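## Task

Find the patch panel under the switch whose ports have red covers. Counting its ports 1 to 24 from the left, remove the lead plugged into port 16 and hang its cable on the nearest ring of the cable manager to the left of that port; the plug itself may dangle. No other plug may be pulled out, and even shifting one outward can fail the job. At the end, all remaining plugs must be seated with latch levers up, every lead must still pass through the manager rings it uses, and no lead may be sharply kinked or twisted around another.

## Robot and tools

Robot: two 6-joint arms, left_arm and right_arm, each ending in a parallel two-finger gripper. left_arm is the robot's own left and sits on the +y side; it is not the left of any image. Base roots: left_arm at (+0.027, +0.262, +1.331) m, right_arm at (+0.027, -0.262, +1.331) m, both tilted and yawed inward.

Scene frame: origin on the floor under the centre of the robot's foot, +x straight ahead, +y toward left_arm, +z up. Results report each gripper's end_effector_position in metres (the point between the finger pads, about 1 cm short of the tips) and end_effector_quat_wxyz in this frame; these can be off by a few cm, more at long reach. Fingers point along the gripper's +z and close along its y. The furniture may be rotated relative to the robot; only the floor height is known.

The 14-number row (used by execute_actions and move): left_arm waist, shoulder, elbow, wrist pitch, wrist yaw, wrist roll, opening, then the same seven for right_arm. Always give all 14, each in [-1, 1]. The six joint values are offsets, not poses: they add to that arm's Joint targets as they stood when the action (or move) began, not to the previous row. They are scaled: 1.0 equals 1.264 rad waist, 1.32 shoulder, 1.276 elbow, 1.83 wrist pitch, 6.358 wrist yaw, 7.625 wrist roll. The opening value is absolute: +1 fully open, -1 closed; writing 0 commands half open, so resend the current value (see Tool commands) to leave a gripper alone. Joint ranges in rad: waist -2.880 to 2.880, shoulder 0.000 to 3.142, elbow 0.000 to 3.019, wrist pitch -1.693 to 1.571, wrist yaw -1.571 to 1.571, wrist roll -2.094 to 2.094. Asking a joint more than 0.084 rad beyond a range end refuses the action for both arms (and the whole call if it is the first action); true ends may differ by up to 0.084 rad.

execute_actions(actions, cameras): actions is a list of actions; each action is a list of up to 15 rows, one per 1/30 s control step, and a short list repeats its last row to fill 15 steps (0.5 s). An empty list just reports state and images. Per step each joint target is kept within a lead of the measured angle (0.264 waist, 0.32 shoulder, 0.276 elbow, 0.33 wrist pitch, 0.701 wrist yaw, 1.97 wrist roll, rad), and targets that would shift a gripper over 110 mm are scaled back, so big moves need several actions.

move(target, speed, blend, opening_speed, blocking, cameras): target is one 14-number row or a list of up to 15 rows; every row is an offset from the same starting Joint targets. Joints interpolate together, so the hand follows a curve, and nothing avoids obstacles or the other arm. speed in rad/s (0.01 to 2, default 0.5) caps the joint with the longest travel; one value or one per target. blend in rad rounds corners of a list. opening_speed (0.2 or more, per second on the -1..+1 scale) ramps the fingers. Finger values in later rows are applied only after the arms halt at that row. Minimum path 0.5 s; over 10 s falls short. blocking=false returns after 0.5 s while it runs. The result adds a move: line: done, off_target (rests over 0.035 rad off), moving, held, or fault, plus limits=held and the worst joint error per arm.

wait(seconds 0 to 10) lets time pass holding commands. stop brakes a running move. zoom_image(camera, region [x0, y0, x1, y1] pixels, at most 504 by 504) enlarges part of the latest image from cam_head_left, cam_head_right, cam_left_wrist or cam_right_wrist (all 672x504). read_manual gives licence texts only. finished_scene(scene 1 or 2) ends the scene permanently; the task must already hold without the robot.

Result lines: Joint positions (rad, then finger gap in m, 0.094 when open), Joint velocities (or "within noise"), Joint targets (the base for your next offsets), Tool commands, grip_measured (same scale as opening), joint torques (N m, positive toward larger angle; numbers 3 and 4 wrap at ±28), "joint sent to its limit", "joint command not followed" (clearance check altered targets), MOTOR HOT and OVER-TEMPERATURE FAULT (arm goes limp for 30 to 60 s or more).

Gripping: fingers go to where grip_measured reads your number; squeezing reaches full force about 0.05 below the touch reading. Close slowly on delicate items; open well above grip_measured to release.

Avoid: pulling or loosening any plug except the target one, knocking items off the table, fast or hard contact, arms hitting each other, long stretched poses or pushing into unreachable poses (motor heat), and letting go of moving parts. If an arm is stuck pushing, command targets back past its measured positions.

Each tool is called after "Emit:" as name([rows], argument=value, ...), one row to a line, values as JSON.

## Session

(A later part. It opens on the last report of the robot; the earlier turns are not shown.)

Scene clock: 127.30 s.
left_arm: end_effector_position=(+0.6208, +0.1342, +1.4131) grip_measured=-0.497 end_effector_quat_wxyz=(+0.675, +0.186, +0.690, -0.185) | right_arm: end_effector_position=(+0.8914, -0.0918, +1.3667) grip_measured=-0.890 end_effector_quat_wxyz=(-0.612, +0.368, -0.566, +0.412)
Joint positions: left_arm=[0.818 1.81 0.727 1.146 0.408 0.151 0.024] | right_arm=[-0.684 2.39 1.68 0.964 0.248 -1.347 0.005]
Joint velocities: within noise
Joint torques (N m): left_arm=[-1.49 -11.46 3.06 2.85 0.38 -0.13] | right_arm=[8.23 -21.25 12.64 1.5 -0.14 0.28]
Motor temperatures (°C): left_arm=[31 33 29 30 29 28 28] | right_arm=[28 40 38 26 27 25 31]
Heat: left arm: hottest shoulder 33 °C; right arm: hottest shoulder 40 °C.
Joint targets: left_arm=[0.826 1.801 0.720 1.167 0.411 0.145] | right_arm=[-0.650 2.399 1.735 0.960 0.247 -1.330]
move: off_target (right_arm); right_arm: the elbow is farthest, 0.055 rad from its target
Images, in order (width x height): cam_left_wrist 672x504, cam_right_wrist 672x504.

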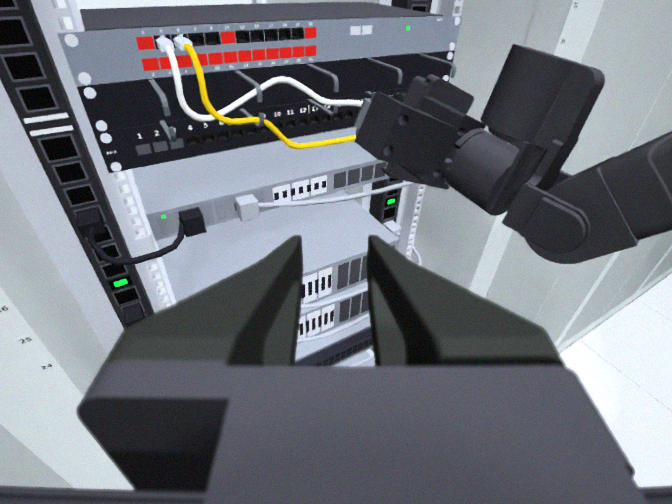

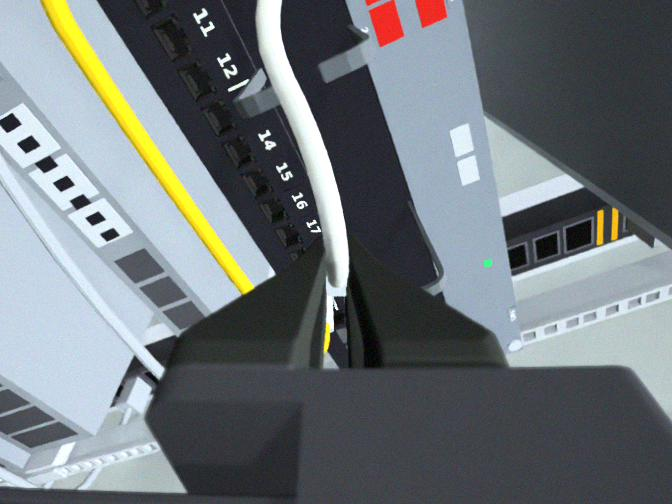

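Emit:
move(target=[0,0,0,0,0,0,-0.5,0.0079,0.0553,0.1152,-0.0268,0.0173,-0.0067,-0.92], speed=0.2, cameras=["cam_right_wrist","cam_left_wrist"])

Emit:
zoom_image(camera="cam_left_wrist", region=[150, 50, 310, 170])

Emit:
zoom_image(camera="cam_left_wrist", region=[250, 70, 410, 190])

Emit:
zoom_image(camera="cam_right_wrist", region=[200, 0, 450, 250])

Scene clock: 130.43 s.
left_arm: end_effector_position=(+0.6208, +0.1342, +1.4131) grip_measured=-0.497 end_effector_quat_wxyz=(+0.675, +0.186, +0.690, -0.185) | right_arm: end_effector_position=(+0.9174, -0.0939, +1.3619) grip_measured=-0.890 end_effector_quat_wxyz=(-0.589, +0.339, -0.584, +0.443)
Joint positions: left_arm=[0.818 1.81 0.727 1.146 0.408 0.151 0.024] | right_arm=[-0.674 2.463 1.823 0.915 0.357 -1.368 0.005]
Joint velocities: within noise
Joint torques (N m): left_arm=[-1.26 -11.11 2.97 2.69 0.39 -0.11] | right_arm=[8.12 -22.36 13.49 1.51 -0.13 -0.07]
Motor temperatures (°C): left_arm=[31 33 29 30 29 28 28] | right_arm=[28 40 38 26 27 25 31]
Heat: left arm: hottest shoulder 33 °C; right arm: hottest shoulder 40 °C.
Joint targets: left_arm=[0.826 1.801 0.720 1.167 0.411 0.145] | right_arm=[-0.640 2.472 1.882 0.911 0.357 -1.381]
move: off_target (right_arm); right_arm: the elbow is farthest, 0.059 rad from its target
Images, in order (width x height): cam_left_wrist 672x504, cam_right_wrist 672x504.

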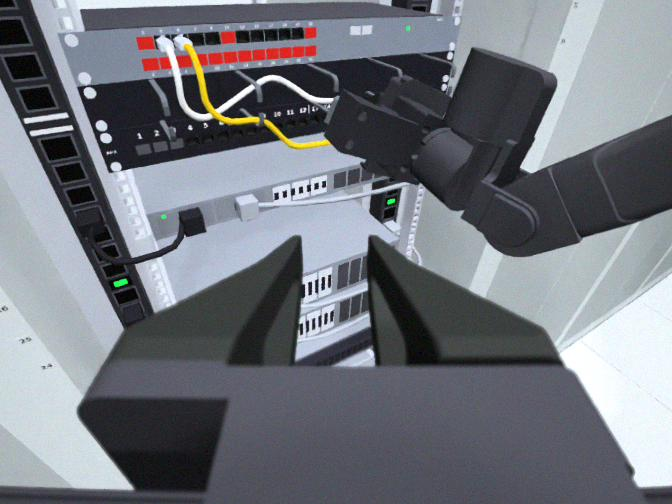

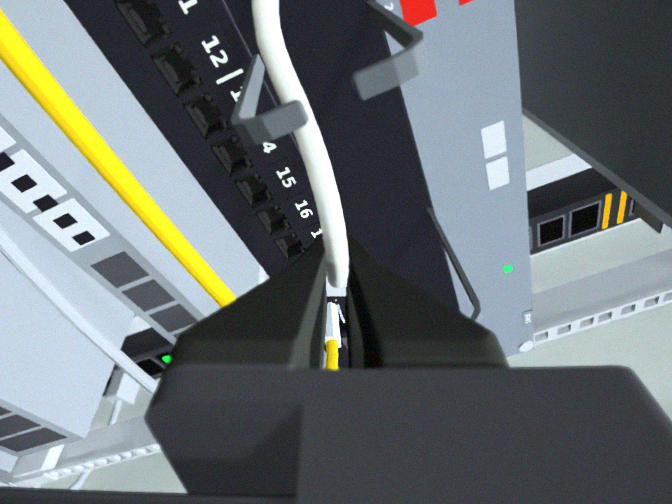

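Scaled by 3.150 from the camera's 672x504 image, which has a finer 960x720 frame.

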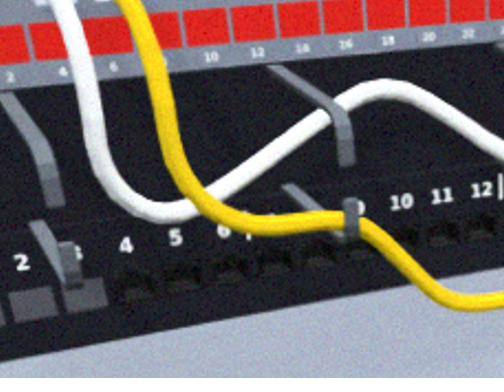

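Scaled by 3.150 from the camera's 672x504 image, which has a finer 960x720 frame.

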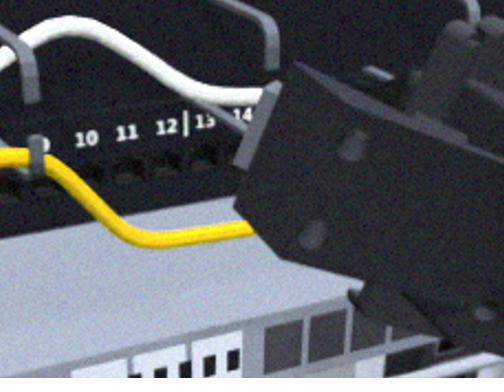

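Scaled by 2.016 from the camera's 672x504 image, which has a finer 960x720 frame.

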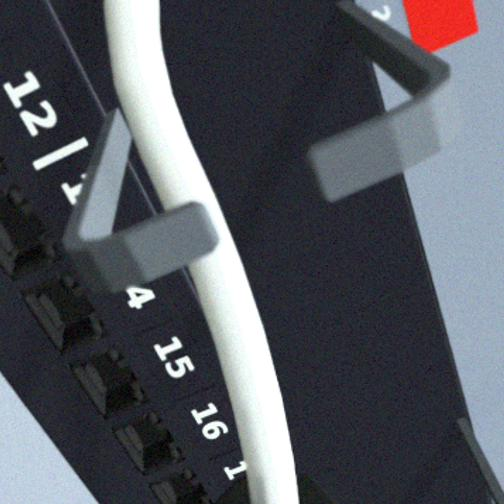

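Emit:
execute_actions(actions=[])

Emit:
zoom_image(camera="cam_left_wrist", region=[250, 70, 410, 190])

Emit:
zoom_image(camera="cam_right_wrist", region=[200, 150, 500, 375])

Scene clock: 132.03 s.
left_arm: end_effector_position=(+0.6208, +0.1342, +1.4131) grip_measured=-0.497 end_effector_quat_wxyz=(+0.675, +0.186, +0.690, -0.185) | right_arm: end_effector_position=(+0.9176, -0.0939, +1.3622) grip_measured=-0.890 end_effector_quat_wxyz=(-0.589, +0.339, -0.584, +0.444)
Joint positions: left_arm=[0.818 1.81 0.727 1.146 0.408 0.151 0.024] | right_arm=[-0.674 2.463 1.824 0.915 0.357 -1.369 0.005]
Joint velocities: within noise
Joint torques (N m): left_arm=[-1.26 -11.4 3.11 2.86 0.37 -0.13] | right_arm=[8.18 -22.18 13.38 1.59 -0.14 -0.05]
Motor temperatures (°C): left_arm=[31 33 29 30 29 28 28] | right_arm=[28 40 38 26 27 25 31]
Heat: left arm: hottest shoulder 33 °C; right arm: hottest shoulder 40 °C.
Joint targets: left_arm=[0.826 1.801 0.720 1.167 0.411 0.145] | right_arm=[-0.640 2.472 1.882 0.911 0.356 -1.381]
Tool commands: left_gripper/opening=-0.5 right_gripper/opening=-0.92

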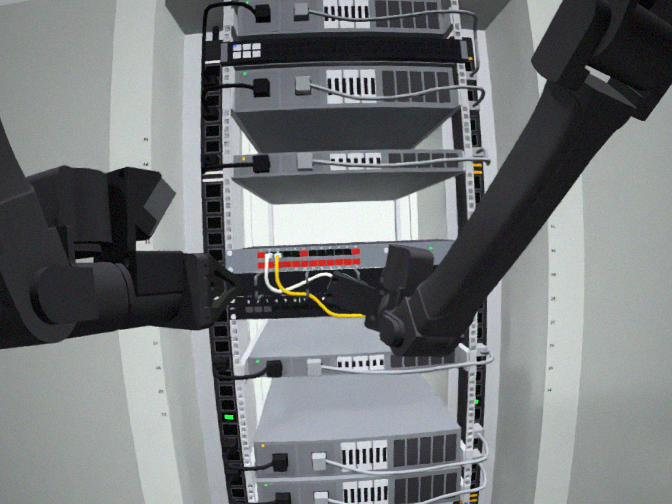

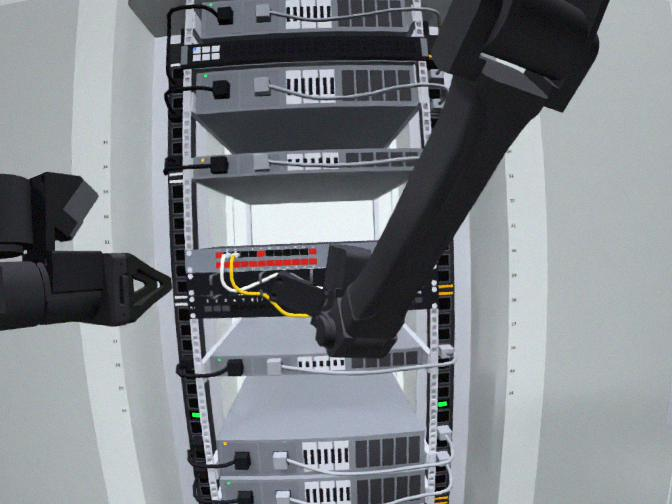

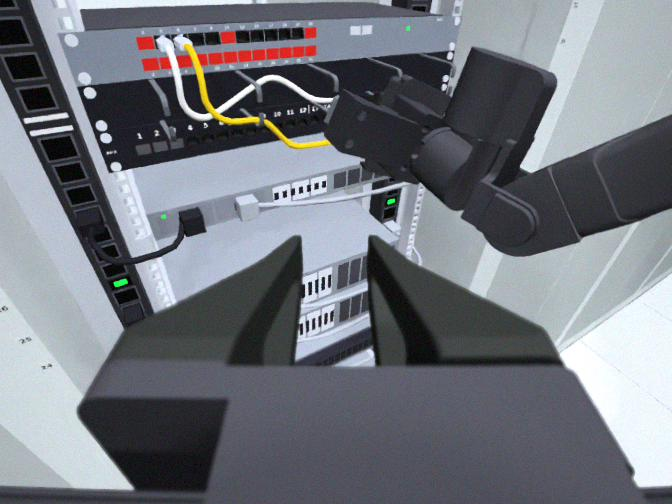

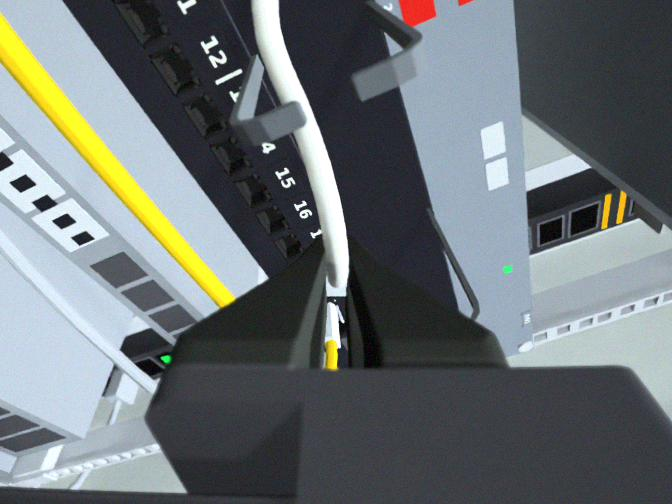

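Scaled by 3.150 from the camera's 672x504 image, which has a finer 960x720 frame.

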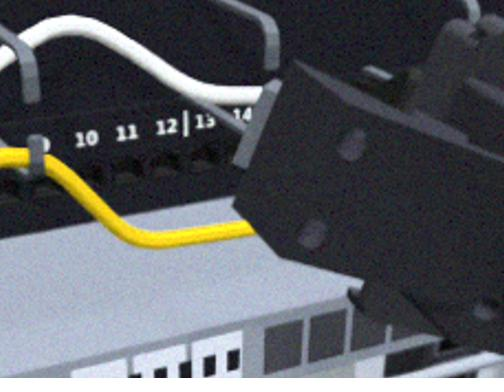

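Scaled by 1.680 from the camera's 672x504 image, which has a finer 960x720 frame.

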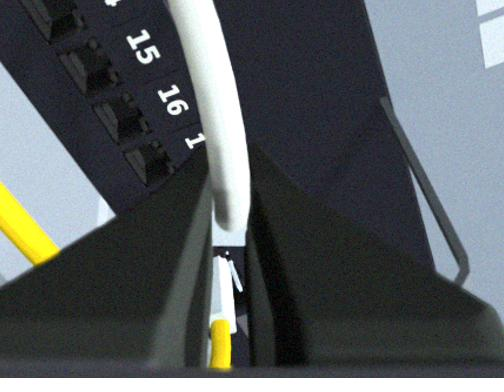

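Emit:
zoom_image(camera="cam_right_wrist", region=[200, 0, 440, 180])

Emit:
zoom_image(camera="cam_head_left", region=[240, 240, 420, 340])

Scaled by 2.100 from the camera's 672x504 image, which has a finer 960x720 frame.

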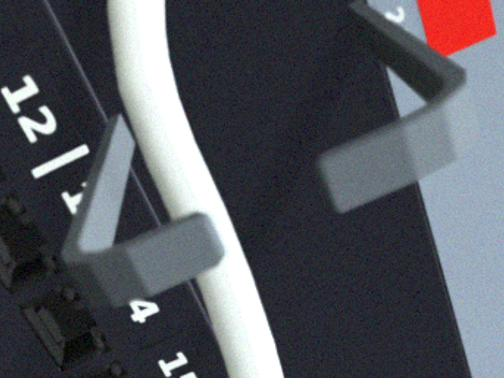

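Scaled by 2.800 from the camera's 672x504 image, which has a finer 960x720 frame.

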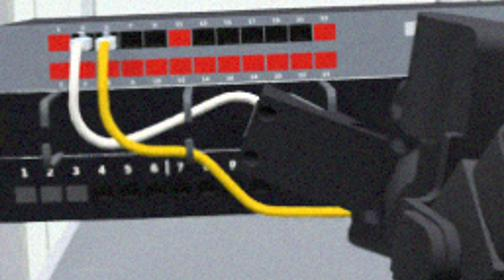

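Emit:
move([
  [0,0,0,0,0,0,-0.5,0.0016,0.0284,0.058,-0.0137,0.0087,-0.0013,-0.92],
  [0,0,0,0,0,0,-0.5,0.0032,0.0568,0.116,-0.0273,0.0173,-0.0026,-0.92],
], speed=0.15)

Emit:
zoom_image(camera="cam_right_wrist", region=[200, 0, 500, 225])

Emit:
zoom_image(camera="cam_left_wrist", region=[150, 50, 410, 245])

Scene clock: 134.50 s.
left_arm: end_effector_position=(+0.6208, +0.1342, +1.4131) grip_measured=-0.497 end_effector_quat_wxyz=(+0.675, +0.186, +0.690, -0.185) | right_arm: end_effector_position=(+0.9394, -0.0994, +1.3570) grip_measured=-0.890 end_effector_quat_wxyz=(-0.564, +0.309, -0.602, +0.473)
Joint positions: left_arm=[0.818 1.81 0.727 1.146 0.408 0.151 0.024] | right_arm=[-0.668 2.538 1.969 0.866 0.466 -1.388 0.005]
Joint velocities: within noise
Joint torques (N m): left_arm=[-0.79 -11.58 2.96 2.76 0.36 -0.15] | right_arm=[8.18 -23.12 14.09 1.42 -0.09 -0.06]
Motor temperatures (°C): left_arm=[31 33 29 30 29 28 28] | right_arm=[28 40 39 26 27 25 31]
Heat: left arm: hottest shoulder 33 °C; right arm: hottest shoulder 40 °C.
Joint targets: left_arm=[0.826 1.801 0.720 1.167 0.411 0.145] | right_arm=[-0.636 2.547 2.030 0.861 0.467 -1.401]
move: off_target (right_arm); right_arm: the elbow is farthest, 0.061 rad from its target

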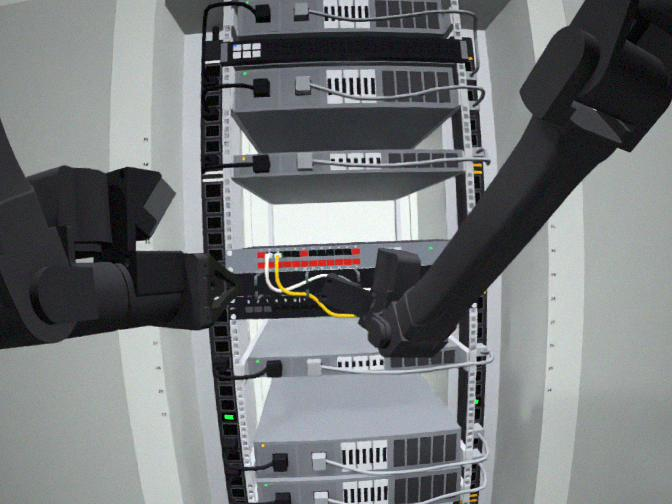

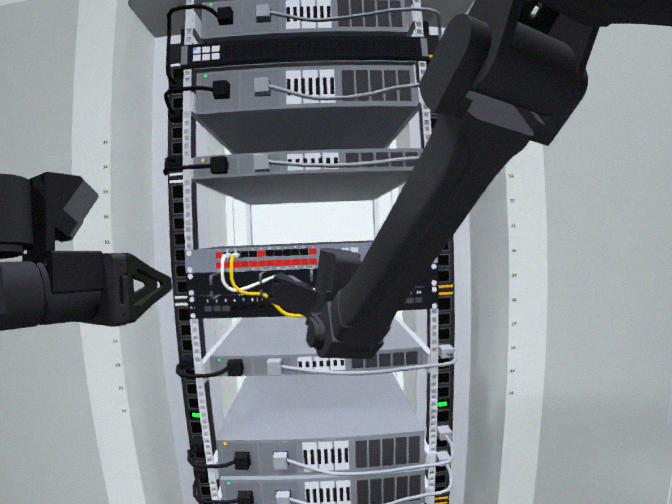

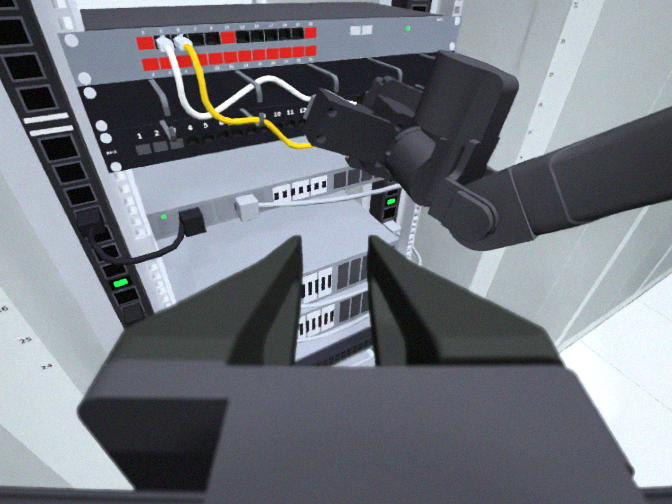

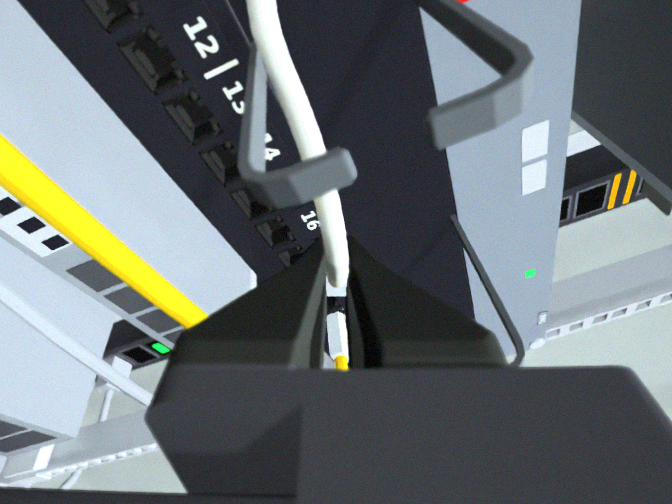

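Scaled by 1.680 from the camera's 672x504 image, which has a finer 960x720 frame.

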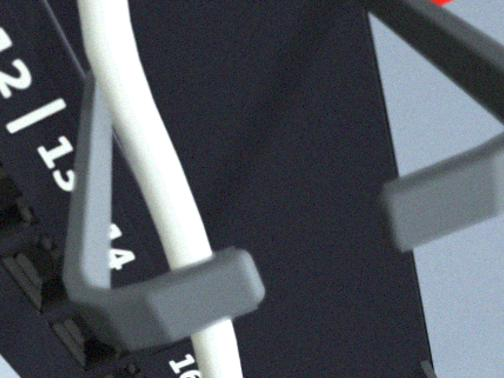

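Scaled by 1.938 from the camera's 672x504 image, which has a finer 960x720 frame.

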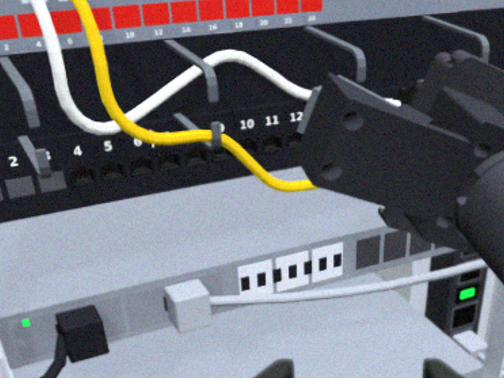

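Emit:
move(target=[0,0,0,0,0,0,-0.5,0,0.0068,0,0,0,0,-0.92], speed=0.1)

Emit:
zoom_image(camera="cam_right_wrist", region=[200, 0, 500, 225])

Emit:
zoom_image(camera="cam_head_left", region=[240, 240, 420, 340])

Emit:
zoom_image(camera="cam_left_wrist", region=[220, 60, 380, 180])

Scene clock: 136.27 s.
left_arm: end_effector_position=(+0.6208, +0.1342, +1.4131) grip_measured=-0.497 end_effector_quat_wxyz=(+0.675, +0.186, +0.690, -0.185) | right_arm: end_effector_position=(+0.9387, -0.0983, +1.3505) grip_measured=-0.890 end_effector_quat_wxyz=(-0.562, +0.312, -0.603, +0.473)
Joint positions: left_arm=[0.818 1.81 0.727 1.146 0.408 0.151 0.024] | right_arm=[-0.667 2.546 1.971 0.865 0.466 -1.389 0.005]
Joint velocities: within noise
Joint torques (N m): left_arm=[-1.03 -11.63 2.92 2.8 0.39 -0.17] | right_arm=[8 -23.18 13.94 1.48 -0.11 -0.04]
Motor temperatures (°C): left_arm=[31 33 29 30 29 28 28] | right_arm=[28 41 39 26 27 25 31]
Heat: left arm: hottest shoulder 33 °C; right arm: hottest shoulder 41 °C.
Joint targets: left_arm=[0.826 1.801 0.720 1.167 0.411 0.145] | right_arm=[-0.636 2.556 2.030 0.861 0.467 -1.401]
move: off_target (right_arm); right_arm: the elbow is farthest, 0.059 rad from its target

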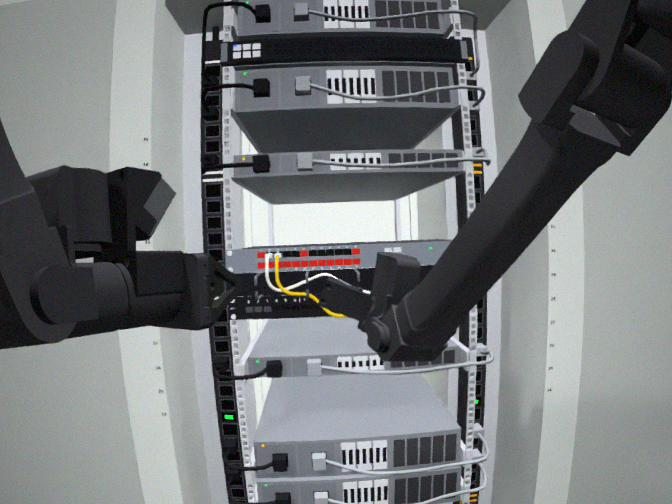

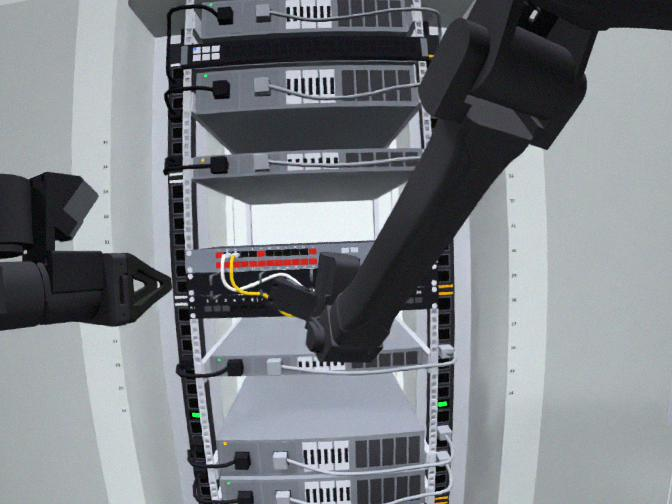

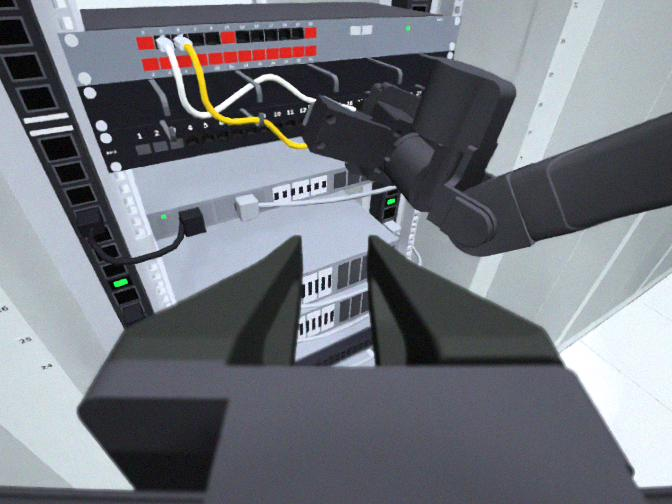

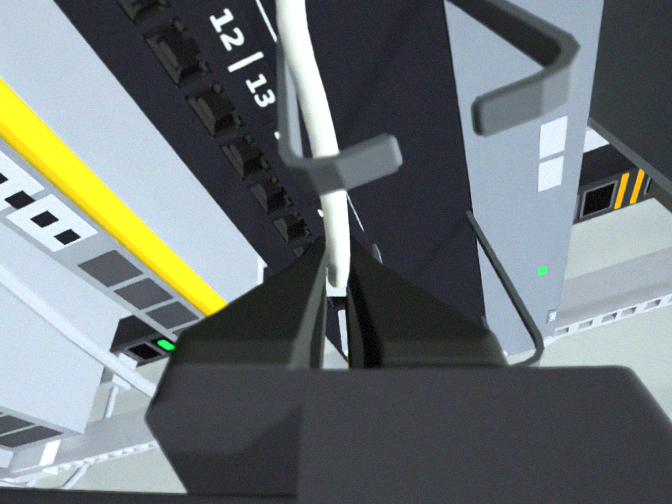

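Scaled by 1.680 from the camera's 672x504 image, which has a finer 960x720 frame.

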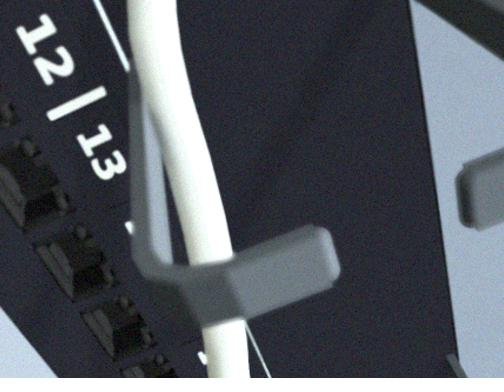

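Scaled by 2.800 from the camera's 672x504 image, which has a finer 960x720 frame.

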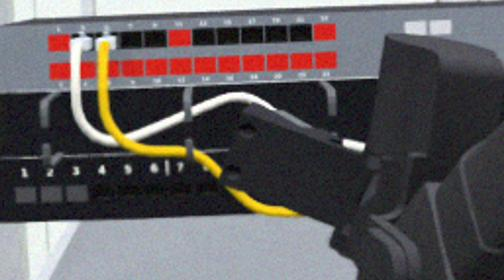

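Scaled by 3.150 from the camera's 672x504 image, which has a finer 960x720 frame.

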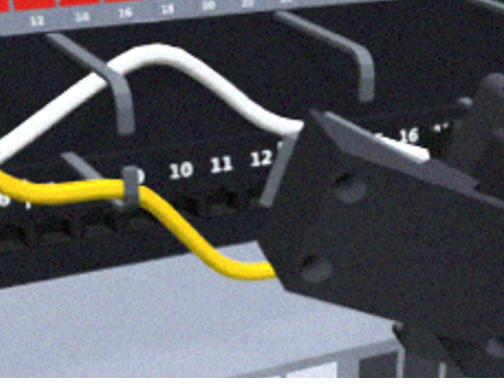

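Emit:
move(target=[0,0,0,0,0,0,-0.5,0,0,0,0,0,0,-0.68], opening_speed=0.2)

Emit:
zoom_image(camera="cam_right_wrist", region=[200, 150, 500, 375])

Emit:
zoom_image(camera="cam_left_wrist", region=[220, 60, 380, 180])

Scene clock: 138.13 s.
left_arm: end_effector_position=(+0.6208, +0.1342, +1.4131) grip_measured=-0.497 end_effector_quat_wxyz=(+0.675, +0.186, +0.690, -0.185) | right_arm: end_effector_position=(+0.9386, -0.0933, +1.3532) grip_measured=-0.683 end_effector_quat_wxyz=(-0.565, +0.312, -0.601, +0.471)
Joint positions: left_arm=[0.818 1.81 0.727 1.146 0.408 0.151 0.024] | right_arm=[-0.662 2.546 1.974 0.865 0.467 -1.389 0.015]
Joint velocities: within noise
Joint torques (N m): left_arm=[-1.49 -11.87 3.03 2.82 0.4 -0.15] | right_arm=[7.65 -23.06 13.64 1.47 -0.11 -0.07]
Motor temperatures (°C): left_arm=[31 33 29 30 29 28 28] | right_arm=[28 41 40 26 27 25 31]
Heat: left arm: hottest shoulder 33 °C; right arm: hottest shoulder 41 °C.
Joint targets: left_arm=[0.826 1.801 0.720 1.167 0.411 0.145] | right_arm=[-0.636 2.556 2.030 0.861 0.467 -1.401]
move: off_target (right_arm); right_arm: the elbow is farthest, 0.056 rad from its target

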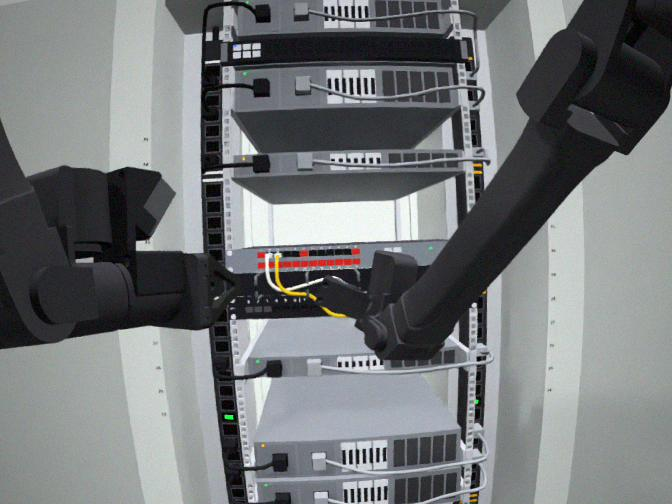

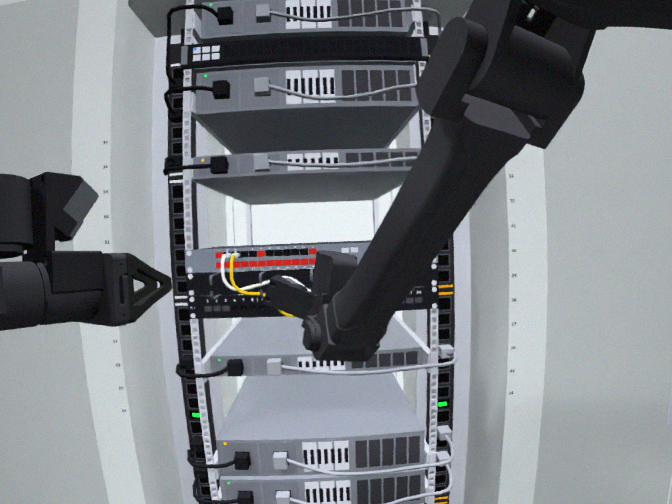

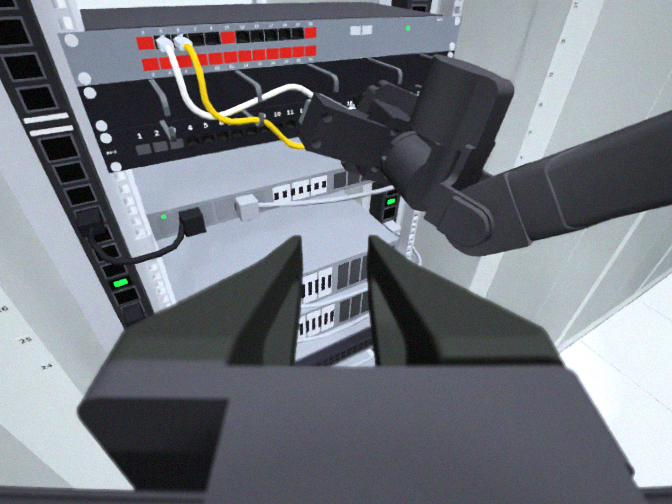

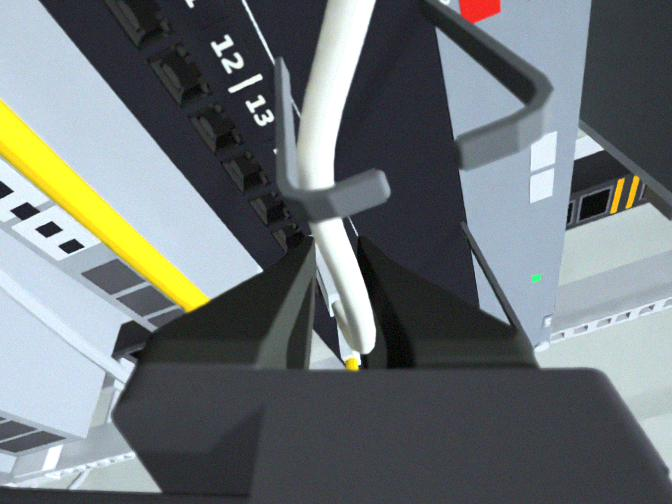

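Scaled by 1.680 from the camera's 672x504 image, which has a finer 960x720 frame.

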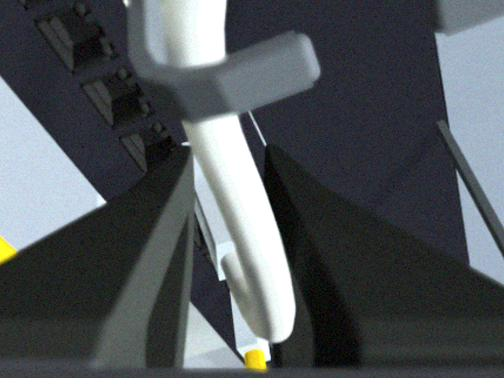

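Scaled by 3.150 from the camera's 672x504 image, which has a finer 960x720 frame.

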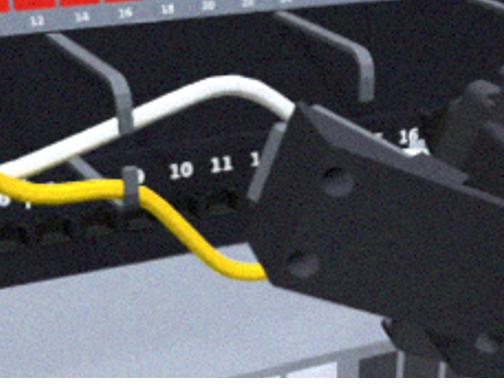

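Emit:
move([
  [0,0,0,0,0,0,-0.5,0,-0.0348,-0.0439,0.0126,0,0,-0.62],
  [0,0,0,0,0,0,-0.5,0.004,-0.0742,-0.1387,0.0505,0.0014,0,-0.62],
], opening_speed=0.2, speed=0.12)

Emit:
zoom_image(camera="cam_right_wrist", region=[200, 100, 500, 325])

Emit:
zoom_image(camera="cam_left_wrist", region=[220, 60, 380, 180])

Scene clock: 142.00 s.
left_arm: end_effector_position=(+0.6208, +0.1342, +1.4131) grip_measured=-0.497 end_effector_quat_wxyz=(+0.675, +0.186, +0.690, -0.185) | right_arm: end_effector_position=(+0.9142, -0.0947, +1.3510) grip_measured=-0.622 end_effector_quat_wxyz=(-0.564, +0.312, -0.602, +0.471)
Joint positions: left_arm=[0.818 1.81 0.727 1.146 0.408 0.151 0.024] | right_arm=[-0.655 2.497 1.855 0.934 0.473 -1.389 0.018]
Joint velocities: within noise
Joint torques (N m): left_arm=[-1.49 -11.4 3 2.74 0.39 -0.13] | right_arm=[7.47 -26.05 8.29 2.47 -0.01 -0.06]
Motor temperatures (°C): left_arm=[31 33 29 30 29 28 28] | right_arm=[28 41 40 26 27 25 30]
Heat: left arm: hottest shoulder 33 °C; right arm: hottest shoulder 41 °C.
Joint targets: left_arm=[0.826 1.801 0.720 1.167 0.411 0.145] | right_arm=[-0.631 2.458 1.853 0.954 0.476 -1.401]
move: off_target (right_arm); right_arm: the shoulder is farthest, 0.039 rad from its target

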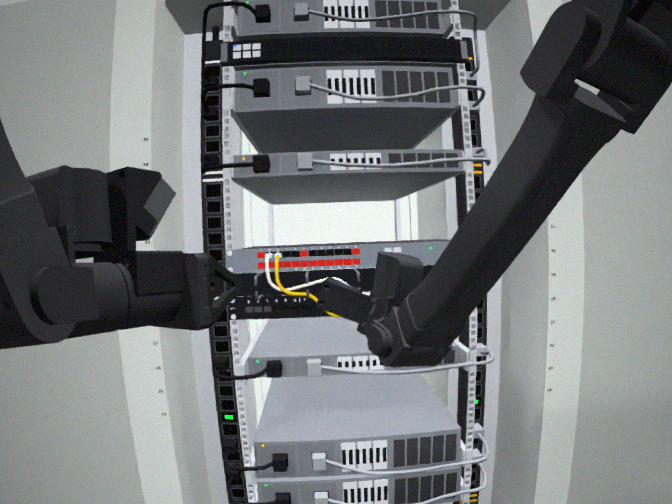

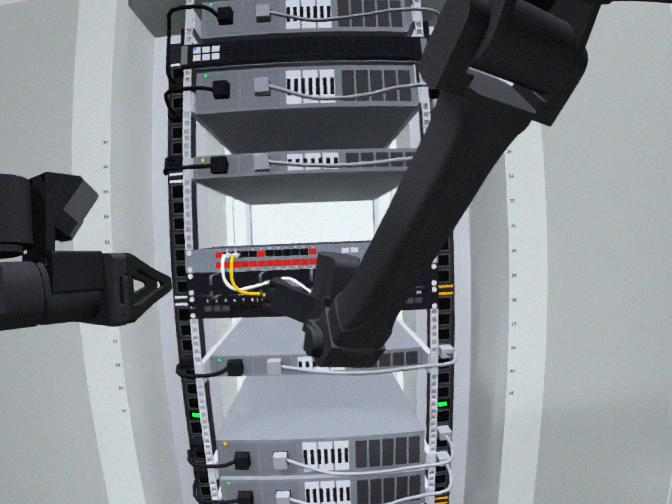

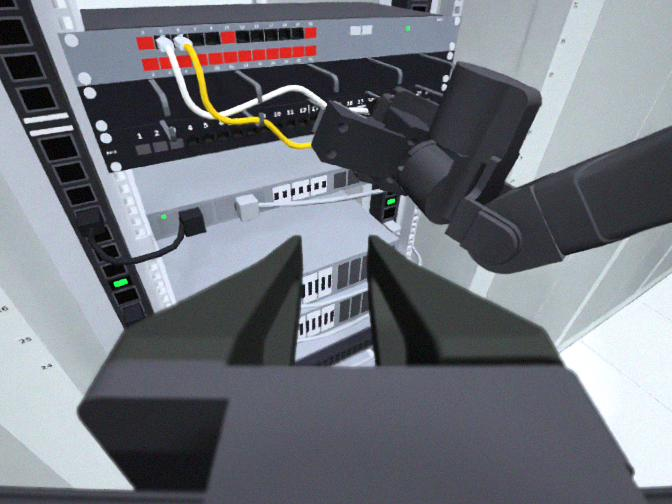

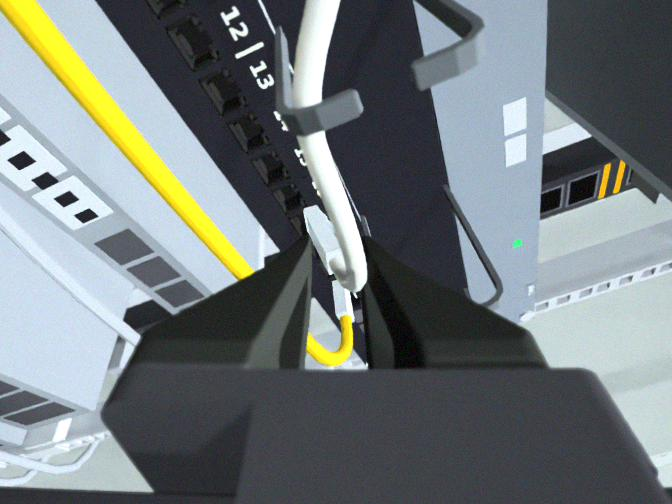

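Scaled by 1.680 from the camera's 672x504 image, which has a finer 960x720 frame.

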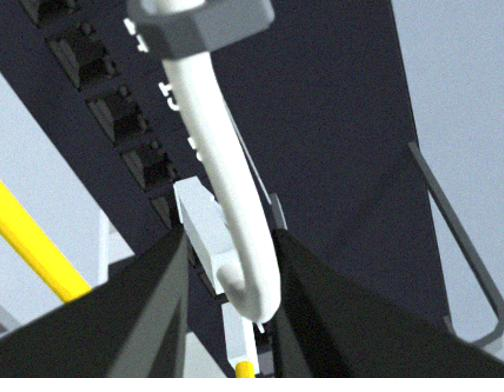

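Scaled by 3.150 from the camera's 672x504 image, which has a finer 960x720 frame.

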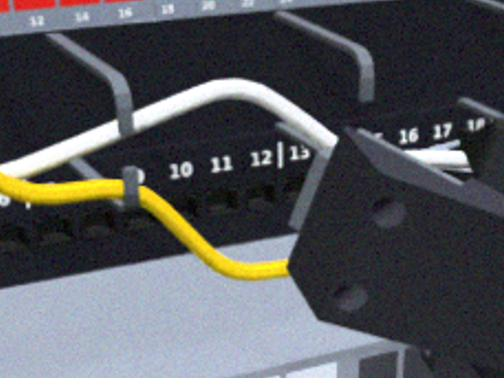

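Emit:
move(target=[0,0,0,0,0,0,-0.5,0.0087,-0.0349,-0.087,0.0353,0.0014,0,-0.62], speed=0.12)

Emit:
zoom_image(camera="cam_right_wrist", region=[200, 50, 500, 275])

Emit:
zoom_image(camera="cam_left_wrist", region=[220, 60, 380, 180])

Scene clock: 143.77 s.
left_arm: end_effector_position=(+0.6208, +0.1342, +1.4131) grip_measured=-0.497 end_effector_quat_wxyz=(+0.675, +0.186, +0.690, -0.185) | right_arm: end_effector_position=(+0.8885, -0.0923, +1.3508) grip_measured=-0.622 end_effector_quat_wxyz=(-0.565, +0.313, -0.603, +0.468)
Joint positions: left_arm=[0.818 1.81 0.727 1.146 0.408 0.151 0.024] | right_arm=[-0.643 2.451 1.743 0.998 0.482 -1.389 0.018]
Joint velocities: within noise
Joint torques (N m): left_arm=[-1.14 -11.52 3 2.8 0.39 -0.15] | right_arm=[7.18 -25.88 7.77 2.59 -0.01 -0.05]
Motor temperatures (°C): left_arm=[31 33 29 30 29 28 28] | right_arm=[28 41 39 26 27 25 30]
Heat: left arm: hottest shoulder 33 °C; right arm: hottest shoulder 41 °C.
Joint targets: left_arm=[0.826 1.801 0.720 1.167 0.411 0.145] | right_arm=[-0.620 2.412 1.742 1.018 0.484 -1.401]
move: off_target (right_arm); right_arm: the shoulder is farthest, 0.040 rad from its target

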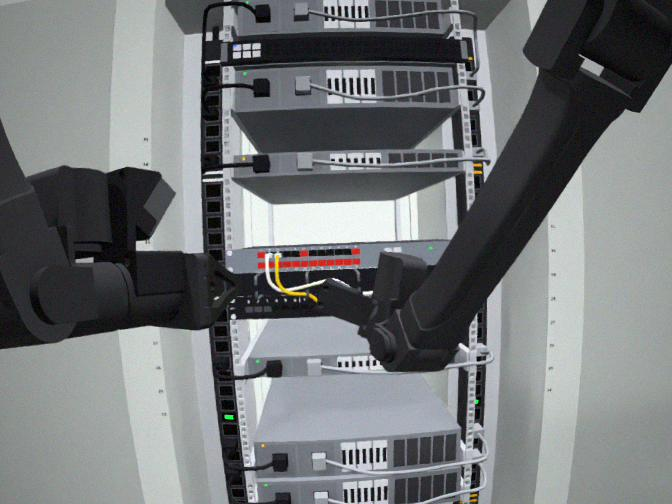

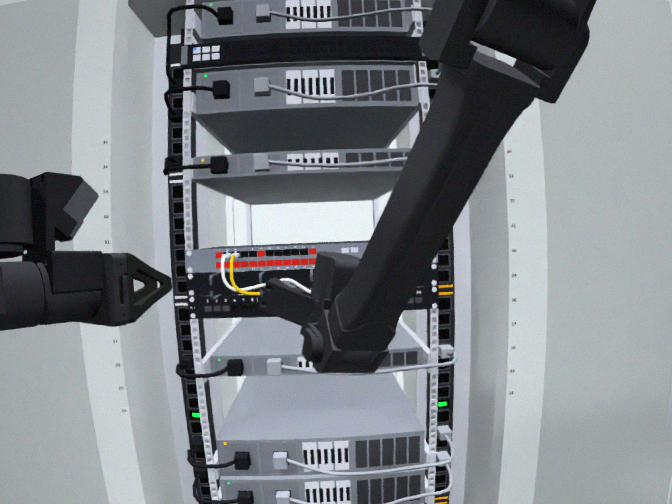

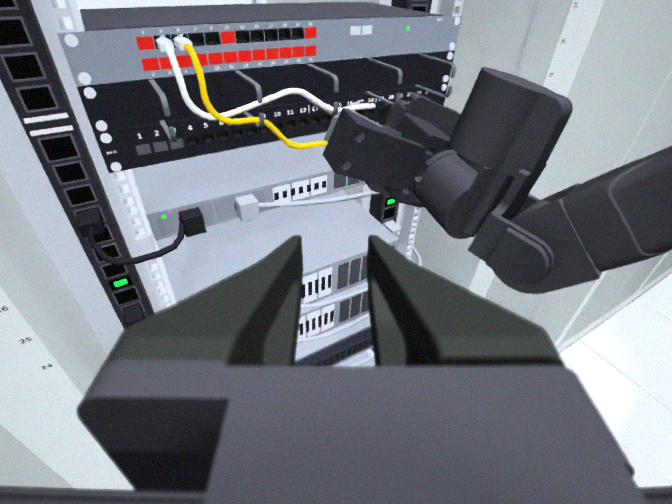

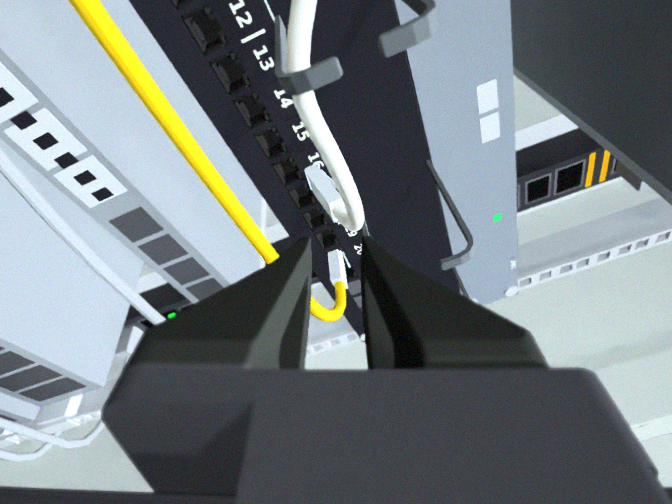

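Scaled by 1.680 from the camera's 672x504 image, which has a finer 960x720 frame.

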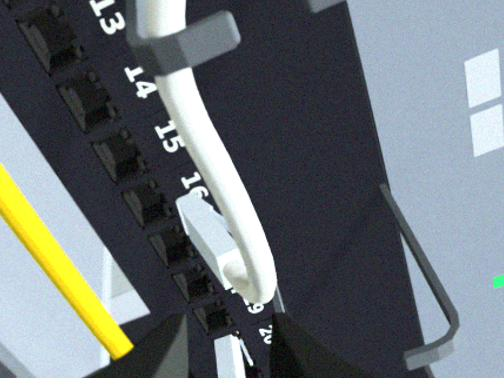

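Scaled by 3.150 from the camera's 672x504 image, which has a finer 960x720 frame.

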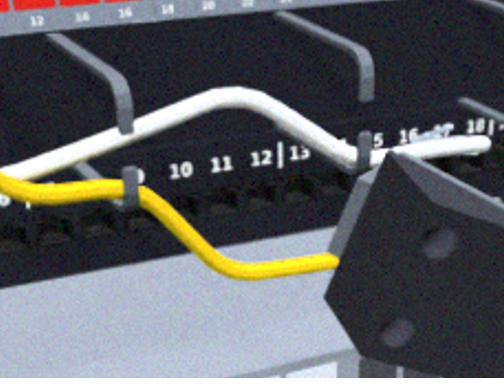

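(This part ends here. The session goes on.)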